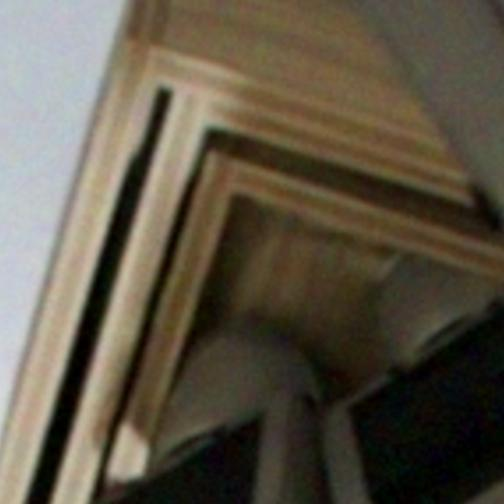

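Request:
{"name": "execute_actions", "arguments": {"actions": [[[0,0,0,0,0,0,0.659,-0.08,0.699,0.783,0.986,0.08,0.022,0.972,-0.34,0,-0.30,0.26,0.714,0.678,0.226,0.168,0.2,-0.9,0,0,0,0,0,0,0.754,0,0.576,0.696,0.754,0,0.576,0.696,0.754,0,0.576,0.696,0.714,0.678,0.226,0.168,0.4,-0.6]],[[0,0,0,0,0,0,0.596,-0.08,0.781,0.841,0.986,0.08,0.022,0.972,-0.34,0,-0.30,0.26,0.714,0.678,0.226,0.168,0.2,-0.9,0,0,0,0,0,0,0.754,0,0.576,0.696,0.754,0,0.576,0.696,0.754,0,0.576,0.696,0.714,0.678,0.226,0.168,0.4,-0.6]],[[0,0,0,0,0,0,0.549,-0.08,0.842,0.884,0.986,0.08,0.022,0.972,-0.34,0,-0.30,0.26,0.714,0.678,0.226,0.168,0.2,-0.9,0,0,0,0,0,0,0.754,0,0.576,0.696,0.754,0,0.576,0.696,0.754,0,0.576,0.696,0.714,0.678,0.226,0.168,0.4,-0.6]]], "cameras": ["cam_left_wrist"]}}

Request:
{"name": "zoom_image", "arguments": {"camera": "cam_left_wrist", "region": [305, 40, 405, 140]}}

Scene clock: 4344.63 s.
left_arm: end_effector_position=(+0.5647, +0.1935, +0.1603) hand_goal=(+0.550, -0.080, +0.842, +0.884, +0.986, +0.080, +0.022, +0.972, -0.340, +0.000, -0.300, +0.260, +0.714, +0.678, +0.226, +0.168) hand_measured=(+0.5593, -0.0872, +0.8118, +0.8487, +0.9693, +0.0930, +0.0214, +0.9799, -0.3235, -0.0008, -0.2956, +0.2588, +0.7129, +0.6767, +0.2222, +0.1681) hand_current_ma=(+31, -13, -75, -86, -42, +27, -13, -6, +45, -13, +7, -2, -6, -11, -12, -15) hand_state=(goal, goal, blocked, blocked, goal, goal, goal, goal, goal, goal, goal, goal, goal, goal, goal, goal) hand_current_limit=0.20 hand_speed=-0.90 end_effector_quat_wxyz=(+0.000, +0.180, +0.984, +0.000) | right_arm: end_effector_position=(+0.6737, -0.5117, +0.2905) hand_goal=(+0.754, +0.000, +0.576, +0.696, +0.754, +0.000, +0.576, +0.696, +0.754, +0.000, +0.576, +0.696, +0.714, +0.678, +0.226, +0.168) hand_measured=(+0.7535, -0.0008, +0.5757, +0.6958, +0.7523, +0.0007, +0.5770, +0.6958, +0.7523, +0.0007, +0.5770, +0.6958, +0.7142, +0.6777, +0.2222, +0.1672) hand_current_ma=(-7, +3, -11, +13, -10, -6, +12, +3, +0, +5, -8, -7, +4, -4, -24, +0) hand_state=(goal, goal, goal, goal, goal, goal, goal, goal, goal, goal, goal, goal, goal, goal, goal, goal) hand_current_limit=0.40 hand_speed=-0.60 end_effector_quat_wxyz=(+0.162, +0.938, +0.297, -0.081)
Joint positions: left_arm=[2.948 -2.037 -1.504 -1.172 1.572 -1.397] | right_arm=[-0.171 -1.063 1.207 -1.71 -1.934 0.813]
Joint torques (N m): left_arm=[1.59 52.99 24.13 3.83 -0.27 0.5] | right_arm=[-0.37 -46.07 -35.25 -4.96 -0.12 0.78]
Wrist force (N): left_arm=[0.3 0.7 0.3] | right_arm=[0.6 0.0 1.1]
Wrist torque (N m): left_arm=[0.12 -0.03 -0.08] | right_arm=[-0.07 -0.11 0.06]
Wrist force, peak (N): left_arm=[3.5 1.1 -4.6] | right_arm=[0.9 0.0 1.5]
Hand target: left_arm +0.5647, +0.1935, +0.1603; +0.000, +0.180, +0.984, +0.000 | right_arm +0.6737, -0.5117, +0.2905; +0.162, +0.938, +0.297, -0.081
Off the commanded pose: left_arm 0.000 m, 0 deg | right_arm 0.000 m, 0 deg.

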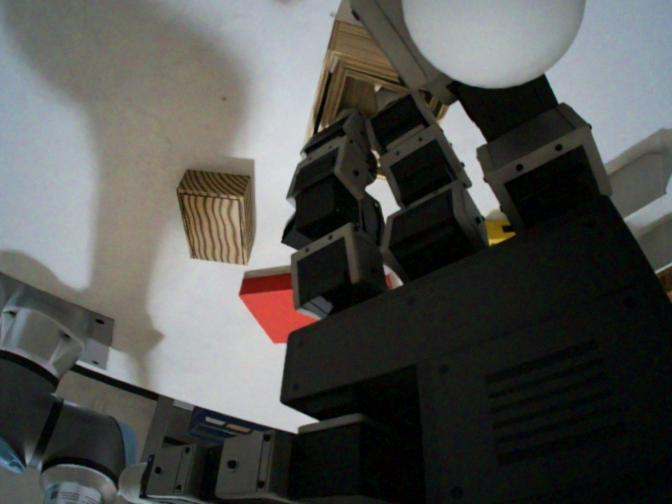

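Scaled by 5.040 from the camera's image (finer frame: 960x720).

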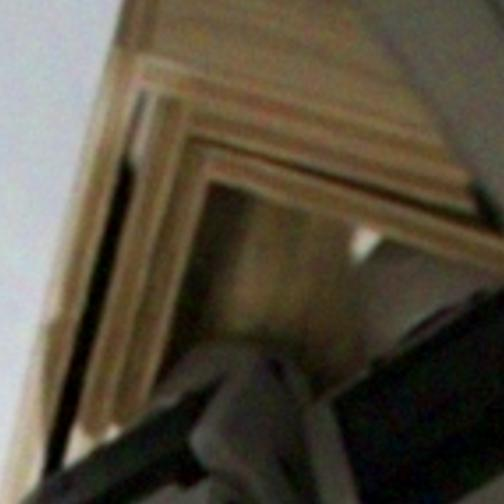

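Request:
{"name": "execute_actions", "arguments": {"actions": [[[0,0,0,0,0,0,0.501,-0.08,0.904,0.928,0.986,0.08,0.022,0.972,-0.34,0,-0.30,0.26,0.714,0.678,0.226,0.168,0.2,-0.9,0,0,0,0,0,0,0.754,0,0.576,0.696,0.754,0,0.576,0.696,0.754,0,0.576,0.696,0.714,0.678,0.226,0.168,0.4,-0.6]],[[0,0,0,0,0,0,0.470,-0.08,0.944,0.957,0.986,0.08,0.022,0.972,-0.34,0,-0.30,0.26,0.714,0.678,0.226,0.168,0.2,-0.9,0,0,0,0,0,0,0.754,0,0.576,0.696,0.754,0,0.576,0.696,0.754,0,0.576,0.696,0.714,0.678,0.226,0.168,0.4,-0.6]],[[0,0,0,0,0,0,0.438,-0.08,0.985,0.986,0.986,0.08,0.022,0.972,-0.34,0,-0.30,0.26,0.714,0.678,0.226,0.168,0.2,-0.9,0,0,0,0,0,0,0.754,0,0.576,0.696,0.754,0,0.576,0.696,0.754,0,0.576,0.696,0.714,0.678,0.226,0.168,0.4,-0.6]]], "cameras": ["cam_left_wrist"]}}

Request:
{"name": "zoom_image", "arguments": {"camera": "cam_left_wrist", "region": [305, 40, 405, 140]}}

Scene clock: 4357.37 s.
left_arm: end_effector_position=(+0.5647, +0.1935, +0.1603) hand_goal=(+0.438, -0.080, +0.986, +0.986, +0.986, +0.080, +0.022, +0.972, -0.340, +0.000, -0.300, +0.260, +0.714, +0.678, +0.226, +0.168) hand_measured=(+0.4496, -0.0887, +0.9555, +0.9519, +0.9705, +0.1032, +0.0265, +0.9825, -0.3235, -0.0008, -0.2968, +0.2601, +0.7117, +0.6767, +0.2222, +0.1672) hand_current_ma=(+13, -7, -74, -87, -29, +43, -6, +18, +41, +4, +6, -4, +0, -3, -12, -9) hand_state=(goal, goal, blocked, blocked, goal, blocked, goal, goal, goal, goal, goal, goal, goal, goal, goal, goal) hand_current_limit=0.20 hand_speed=-0.90 end_effector_quat_wxyz=(+0.000, +0.180, +0.984, +0.000) | right_arm: end_effector_position=(+0.6737, -0.5117, +0.2905) hand_goal=(+0.754, +0.000, +0.576, +0.696, +0.754, +0.000, +0.576, +0.696, +0.754, +0.000, +0.576, +0.696, +0.714, +0.678, +0.226, +0.168) hand_measured=(+0.7535, +0.0007, +0.5770, +0.6958, +0.7523, +0.0007, +0.5770, +0.6958, +0.7523, -0.0008, +0.5770, +0.6958, +0.7142, +0.6777, +0.2222, +0.1681) hand_current_ma=(-6, +7, -4, +7, -2, +1, +7, -9, +7, -2, -16, +6, +2, +4, -9, +17) hand_state=(goal, goal, goal, goal, goal, goal, goal, goal, goal, goal, goal, goal, goal, goal, goal, goal) hand_current_limit=0.40 hand_speed=-0.60 end_effector_quat_wxyz=(+0.162, +0.938, +0.297, -0.081)
Joint positions: left_arm=[2.948 -2.037 -1.504 -1.172 1.572 -1.397] | right_arm=[-0.171 -1.063 1.207 -1.71 -1.934 0.813]
Joint torques (N m): left_arm=[-0.67 44.19 13.6 3.85 0.02 0.07] | right_arm=[-0.79 -47 -35.17 -4.93 0.21 0.62]
Wrist force (N): left_arm=[0.6 0.5 0.2] | right_arm=[0.5 0.1 1.1]
Wrist torque (N m): left_arm=[0.15 -0.09 -0.05] | right_arm=[-0.06 -0.10 0.06]
Wrist force, peak (N): left_arm=[0.9 0.9 0.2] | right_arm=[0.7 0.1 1.6]
Hand target: left_arm +0.5647, +0.1935, +0.1603; +0.000, +0.180, +0.984, +0.000 | right_arm +0.6737, -0.5117, +0.2905; +0.162, +0.938, +0.297, -0.081
Off the commanded pose: left_arm 0.000 m, 0 deg | right_arm 0.000 m, 0 deg.

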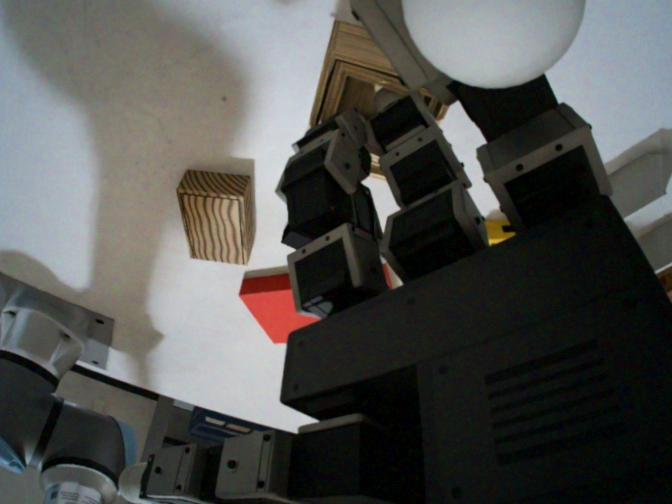

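Scaled by 5.040 from the camera's image (finer frame: 960x720).

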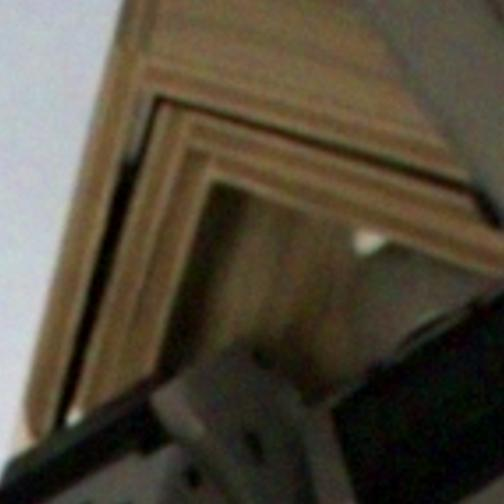

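Request:
{"name": "execute_actions", "arguments": {"actions": [[[0,0,0,0,0,0,0.438,-0.09,0.986,0.986,0.986,0.115,0.022,0.972,-0.34,0,-0.30,0.26,0.714,0.678,0.226,0.168,0.2,-0.9,0,0,0,0,0,0,0.754,0,0.576,0.696,0.754,0,0.576,0.696,0.754,0,0.576,0.696,0.714,0.678,0.226,0.168,0.4,-0.6]],[[0,0,-0.0025,0,0,0,0.438,-0.09,0.986,0.986,0.986,0.115,0.022,0.972,-0.34,0,-0.30,0.26,0.714,0.678,0.226,0.168,0.2,-0.9,0,0,0,0,0,0,0.754,0,0.576,0.696,0.754,0,0.576,0.696,0.754,0,0.576,0.696,0.714,0.678,0.226,0.168,0.4,-0.6]]], "cameras": ["cam_left_wrist"]}}

Request:
{"name": "zoom_image", "arguments": {"camera": "cam_left_wrist", "region": [305, 40, 405, 140]}}

Scene clock: 4368.27 s.
left_arm: end_effector_position=(+0.5647, +0.1935, +0.1618) hand_goal=(+0.438, -0.090, +0.986, +0.986, +0.986, +0.116, +0.022, +0.972, -0.340, +0.000, -0.300, +0.260, +0.714, +0.678, +0.226, +0.168) hand_measured=(+0.4472, -0.0858, +0.9568, +0.9557, +0.9705, +0.1091, +0.0265, +0.9825, -0.3235, +0.0007, -0.2968, +0.2601, +0.7129, +0.6767, +0.2212, +0.1681) hand_current_ma=(+15, -5, -72, -87, -40, -7, +2, +13, +47, -10, +5, +0, -9, -6, -15, -7) hand_state=(goal, goal, blocked, blocked, goal, goal, goal, goal, goal, goal, goal, goal, goal, goal, goal, goal) hand_current_limit=0.20 hand_speed=-0.90 end_effector_quat_wxyz=(+0.000, +0.180, +0.984, +0.000) | right_arm: end_effector_position=(+0.6737, -0.5117, +0.2905) hand_goal=(+0.754, +0.000, +0.576, +0.696, +0.754, +0.000, +0.576, +0.696, +0.754, +0.000, +0.576, +0.696, +0.714, +0.678, +0.226, +0.168) hand_measured=(+0.7535, -0.0008, +0.5770, +0.6958, +0.7535, +0.0007, +0.5770, +0.6958, +0.7523, -0.0008, +0.5770, +0.6958, +0.7142, +0.6767, +0.2222, +0.1681) hand_current_ma=(+1, +8, +1, +3, +8, -10, -3, +1, -4, +11, -8, +12, -5, -2, -21, +19) hand_state=(goal, goal, goal, goal, goal, goal, goal, goal, goal, goal, goal, goal, goal, goal, goal, goal) hand_current_limit=0.40 hand_speed=-0.60 end_effector_quat_wxyz=(+0.162, +0.938, +0.297, -0.081)
Joint positions: left_arm=[2.948 -2.036 -1.502 -1.175 1.572 -1.397] | right_arm=[-0.171 -1.063 1.207 -1.71 -1.934 0.813]
Joint torques (N m): left_arm=[-2.62 66.81 37.96 0.79 0.65 -0.59] | right_arm=[-1.1 -45.06 -37.23 -5.29 0.36 0.78]
Wrist force (N): left_arm=[0.6 0.5 0.5] | right_arm=[0.6 0.3 1.6]
Wrist torque (N m): left_arm=[0.12 -0.06 -0.05] | right_arm=[-0.08 -0.11 0.08]
Wrist force, peak (N): left_arm=[0.8 0.6 0.7] | right_arm=[0.9 -0.1 1.6]
Hand target: left_arm +0.5647, +0.1935, +0.1618; +0.000, +0.180, +0.984, +0.000 | right_arm +0.6737, -0.5117, +0.2905; +0.162, +0.938, +0.297, -0.081
Off the commanded pose: left_arm 0.000 m, 0 deg | right_arm 0.000 m, 0 deg.

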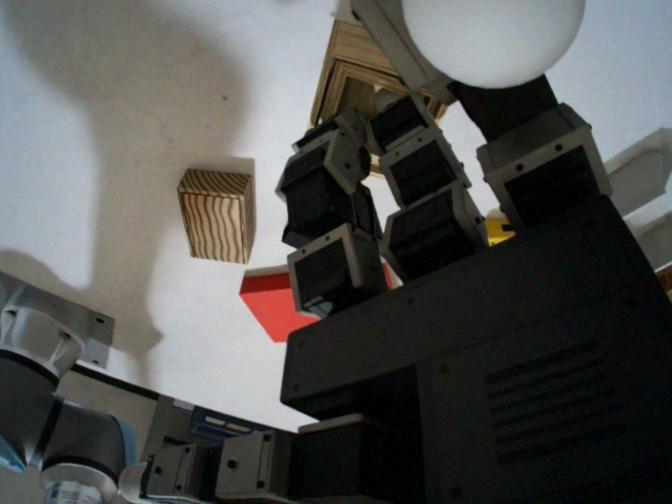

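Scaled by 5.040 from the camera's image (finer frame: 960x720).

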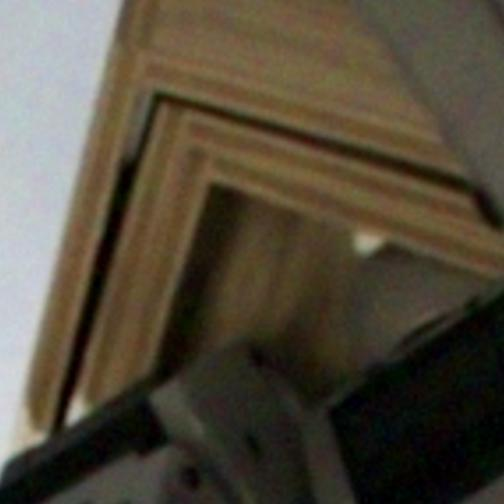

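Request:
{"name": "execute_actions", "arguments": {"actions": [[[0,0,-0.0025,0,0,0,0.438,-0.09,0.986,0.986,0.986,0.115,0.022,0.972,-0.34,0,-0.30,0.26,0.714,0.678,0.226,0.168,0.2,-0.9,0,0,0,0,0,0,0.754,0,0.576,0.696,0.754,0,0.576,0.696,0.754,0,0.576,0.696,0.714,0.678,0.226,0.168,0.4,-0.6]],[[0,0,-0.0025,0,0,0,0.438,-0.09,0.986,0.986,0.986,0.115,0.022,0.972,-0.34,0,-0.30,0.26,0.714,0.678,0.226,0.168,0.2,-0.9,0,0,0,0,0,0,0.754,0,0.576,0.696,0.754,0,0.576,0.696,0.754,0,0.576,0.696,0.714,0.678,0.226,0.168,0.4,-0.6]]], "cameras": ["cam_left_wrist"]}}

Request:
{"name": "zoom_image", "arguments": {"camera": "cam_left_wrist", "region": [305, 40, 405, 140]}}

Scene clock: 4376.10 s.
left_arm: end_effector_position=(+0.5647, +0.1934, +0.1648) hand_goal=(+0.438, -0.090, +0.986, +0.986, +0.986, +0.116, +0.022, +0.972, -0.340, +0.000, -0.300, +0.260, +0.714, +0.678, +0.226, +0.168) hand_measured=(+0.4472, -0.0858, +0.9568, +0.9544, +0.9705, +0.1076, +0.0278, +0.9825, -0.3235, -0.0008, -0.2956, +0.2588, +0.7129, +0.6777, +0.2222, +0.1681) hand_current_ma=(+16, +1, -65, -85, -33, -6, -1, +15, +40, -7, +2, -1, -11, -7, -6, +0) hand_state=(goal, goal, blocked, blocked, goal, goal, goal, goal, goal, goal, goal, goal, goal, goal, goal, goal) hand_current_limit=0.20 hand_speed=-0.90 end_effector_quat_wxyz=(+0.000, +0.180, +0.984, +0.000) | right_arm: end_effector_position=(+0.6737, -0.5117, +0.2905) hand_goal=(+0.754, +0.000, +0.576, +0.696, +0.754, +0.000, +0.576, +0.696, +0.754, +0.000, +0.576, +0.696, +0.714, +0.678, +0.226, +0.168) hand_measured=(+0.7535, -0.0008, +0.5770, +0.6958, +0.7535, -0.0008, +0.5757, +0.6958, +0.7535, -0.0008, +0.5770, +0.6958, +0.7142, +0.6767, +0.2222, +0.1681) hand_current_ma=(+4, +10, +8, +7, -7, +5, +15, -4, +12, +13, -13, +1, +12, +13, -19, -1) hand_state=(goal, goal, goal, goal, goal, goal, goal, goal, goal, goal, goal, goal, goal, goal, goal, goal) hand_current_limit=0.40 hand_speed=-0.60 end_effector_quat_wxyz=(+0.162, +0.938, +0.297, -0.081)
Joint positions: left_arm=[2.948 -2.033 -1.498 -1.182 1.572 -1.397] | right_arm=[-0.171 -1.063 1.207 -1.71 -1.934 0.813]
Joint torques (N m): left_arm=[-6.87 65.37 39.37 0.77 1.14 -1.52] | right_arm=[-0.65 -45.74 -37.09 -5.12 -0.04 0.97]
Wrist force (N): left_arm=[0.6 0.4 0.4] | right_arm=[0.7 0.1 1.0]
Wrist torque (N m): left_arm=[0.11 -0.07 -0.06] | right_arm=[-0.05 -0.13 0.07]
Wrist force, peak (N): left_arm=[0.9 0.6 0.8] | right_arm=[0.8 0.0 1.7]
Hand target: left_arm +0.5647, +0.1934, +0.1648; +0.000, +0.180, +0.984, +0.000 | right_arm +0.6737, -0.5117, +0.2905; +0.162, +0.938, +0.297, -0.081
Off the commanded pose: left_arm 0.000 m, 0 deg | right_arm 0.000 m, 0 deg.

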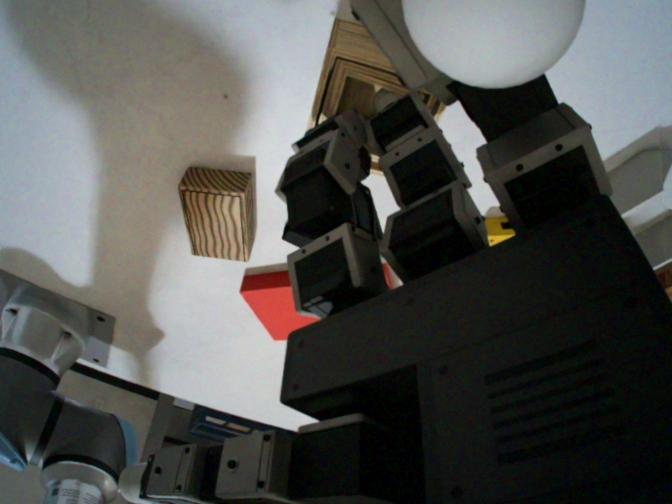

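Scaled by 5.040 from the camera's image (finer frame: 960x720).

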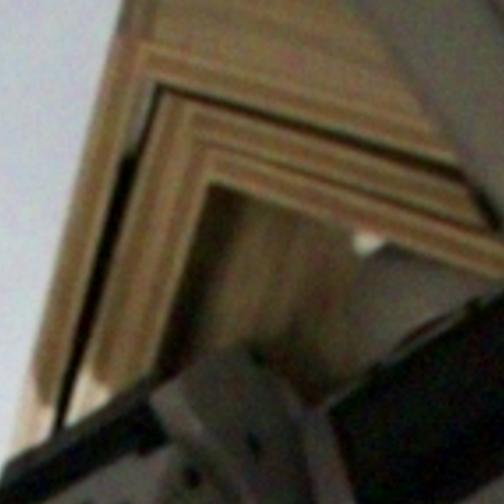

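Request:
{"name": "execute_actions", "arguments": {"actions": [[[0,0,0.0025,0,0,0,0.440,-0.09,0.960,0.960,0.986,0.10,0.022,0.972,-0.34,0,-0.30,0.26,0.714,0.678,0.226,0.168,0.2,-0.9,0,0,0,0,0,0,0.754,0,0.576,0.696,0.754,0,0.576,0.696,0.754,0,0.576,0.696,0.714,0.678,0.226,0.168,0.4,-0.6]],[[0,0,0.0025,0,0,0,0.440,-0.09,0.960,0.960,0.986,0.10,0.022,0.972,-0.34,0,-0.30,0.26,0.714,0.678,0.226,0.168,0.2,-0.9,0,0,0,0,0,0,0.754,0,0.576,0.696,0.754,0,0.576,0.696,0.754,0,0.576,0.696,0.714,0.678,0.226,0.168,0.4,-0.6]],[[0,0,0.0025,0,0,0,0.440,-0.09,0.960,0.960,0.986,0.10,0.022,0.972,-0.34,0,-0.30,0.26,0.714,0.678,0.226,0.168,0.2,-0.9,0,0,0,0,0,0,0.754,0,0.576,0.696,0.754,0,0.576,0.696,0.754,0,0.576,0.696,0.714,0.678,0.226,0.168,0.4,-0.6]]], "cameras": ["cam_left_wrist"]}}

Request:
{"name": "zoom_image", "arguments": {"camera": "cam_left_wrist", "region": [305, 40, 405, 140]}}

Scene clock: 4434.60 s.
left_arm: end_effector_position=(+0.5647, +0.1934, +0.1603) hand_goal=(+0.440, -0.090, +0.960, +0.960, +0.986, +0.100, +0.022, +0.972, -0.340, +0.000, -0.300, +0.260, +0.714, +0.678, +0.226, +0.168) hand_measured=(+0.4484, -0.0872, +0.9555, +0.9506, +0.9705, +0.1062, +0.0278, +0.9825, -0.3247, +0.0007, -0.2968, +0.2601, +0.7117, +0.6777, +0.2212, +0.1672) hand_current_ma=(+21, -11, -12, -13, -39, +3, +3, +15, +40, +5, +4, +5, -5, -4, -14, -18) hand_state=(goal, goal, goal, goal, goal, goal, goal, goal, goal, goal, goal, goal, goal, goal, goal, goal) hand_current_limit=0.20 hand_speed=-0.90 end_effector_quat_wxyz=(+0.000, +0.180, +0.984, +0.000) | right_arm: end_effector_position=(+0.6737, -0.5117, +0.2905) hand_goal=(+0.754, +0.000, +0.576, +0.696, +0.754, +0.000, +0.576, +0.696, +0.754, +0.000, +0.576, +0.696, +0.714, +0.678, +0.226, +0.168) hand_measured=(+0.7523, -0.0008, +0.5770, +0.6958, +0.7535, +0.0007, +0.5770, +0.6958, +0.7535, -0.0008, +0.5770, +0.6971, +0.7154, +0.6767, +0.2222, +0.1672) hand_current_ma=(-11, -5, +8, +2, -3, -5, +3, -11, +15, -9, +0, +8, +9, +9, -15, +4) hand_state=(goal, goal, goal, goal, goal, goal, goal, goal, goal, goal, goal, goal, goal, goal, goal, goal) hand_current_limit=0.40 hand_speed=-0.60 end_effector_quat_wxyz=(+0.162, +0.938, +0.297, -0.081)
Joint positions: left_arm=[2.948 -2.037 -1.504 -1.172 1.572 -1.397] | right_arm=[-0.171 -1.063 1.207 -1.71 -1.934 0.813]
Joint torques (N m): left_arm=[-5.15 22.74 6.56 4.77 1.41 -1.3] | right_arm=[-0.41 -47.55 -36.08 -4.98 0.16 0.6]
Wrist force (N): left_arm=[0.6 -0.2 -0.4] | right_arm=[0.4 0.2 1.2]
Wrist torque (N m): left_arm=[0.15 -0.07 -0.04] | right_arm=[-0.05 -0.08 0.06]
Wrist force, peak (N): left_arm=[0.7 0.8 0.5] | right_arm=[0.9 -0.1 1.5]
Hand target: left_arm +0.5647, +0.1935, +0.1603; +0.000, +0.180, +0.984, +0.000 | right_arm +0.6737, -0.5117, +0.2905; +0.162, +0.938, +0.297, -0.081
Off the commanded pose: left_arm 0.000 m, 0 deg | right_arm 0.000 m, 0 deg.

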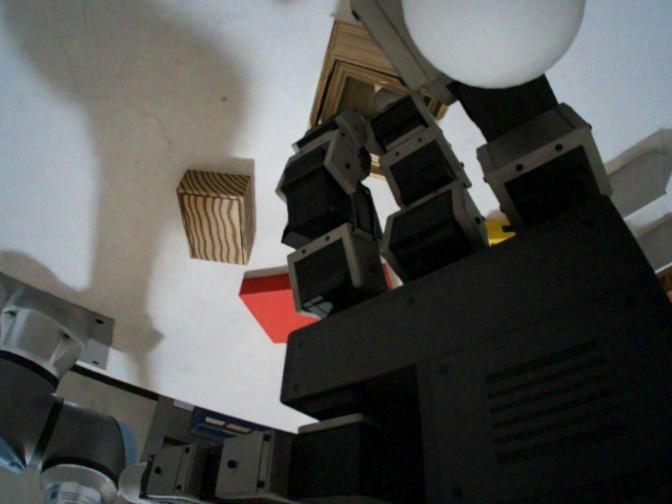

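Scaled by 5.040 from the camera's image (finer frame: 960x720).

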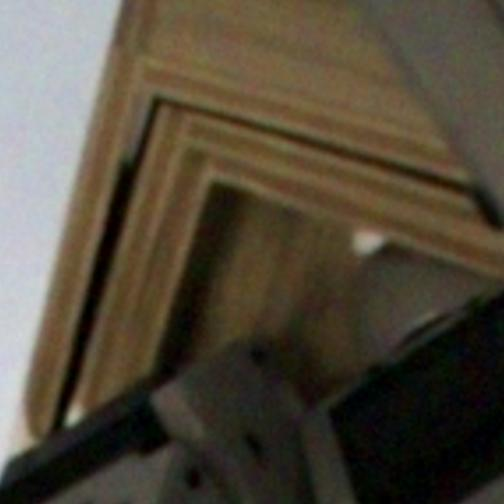

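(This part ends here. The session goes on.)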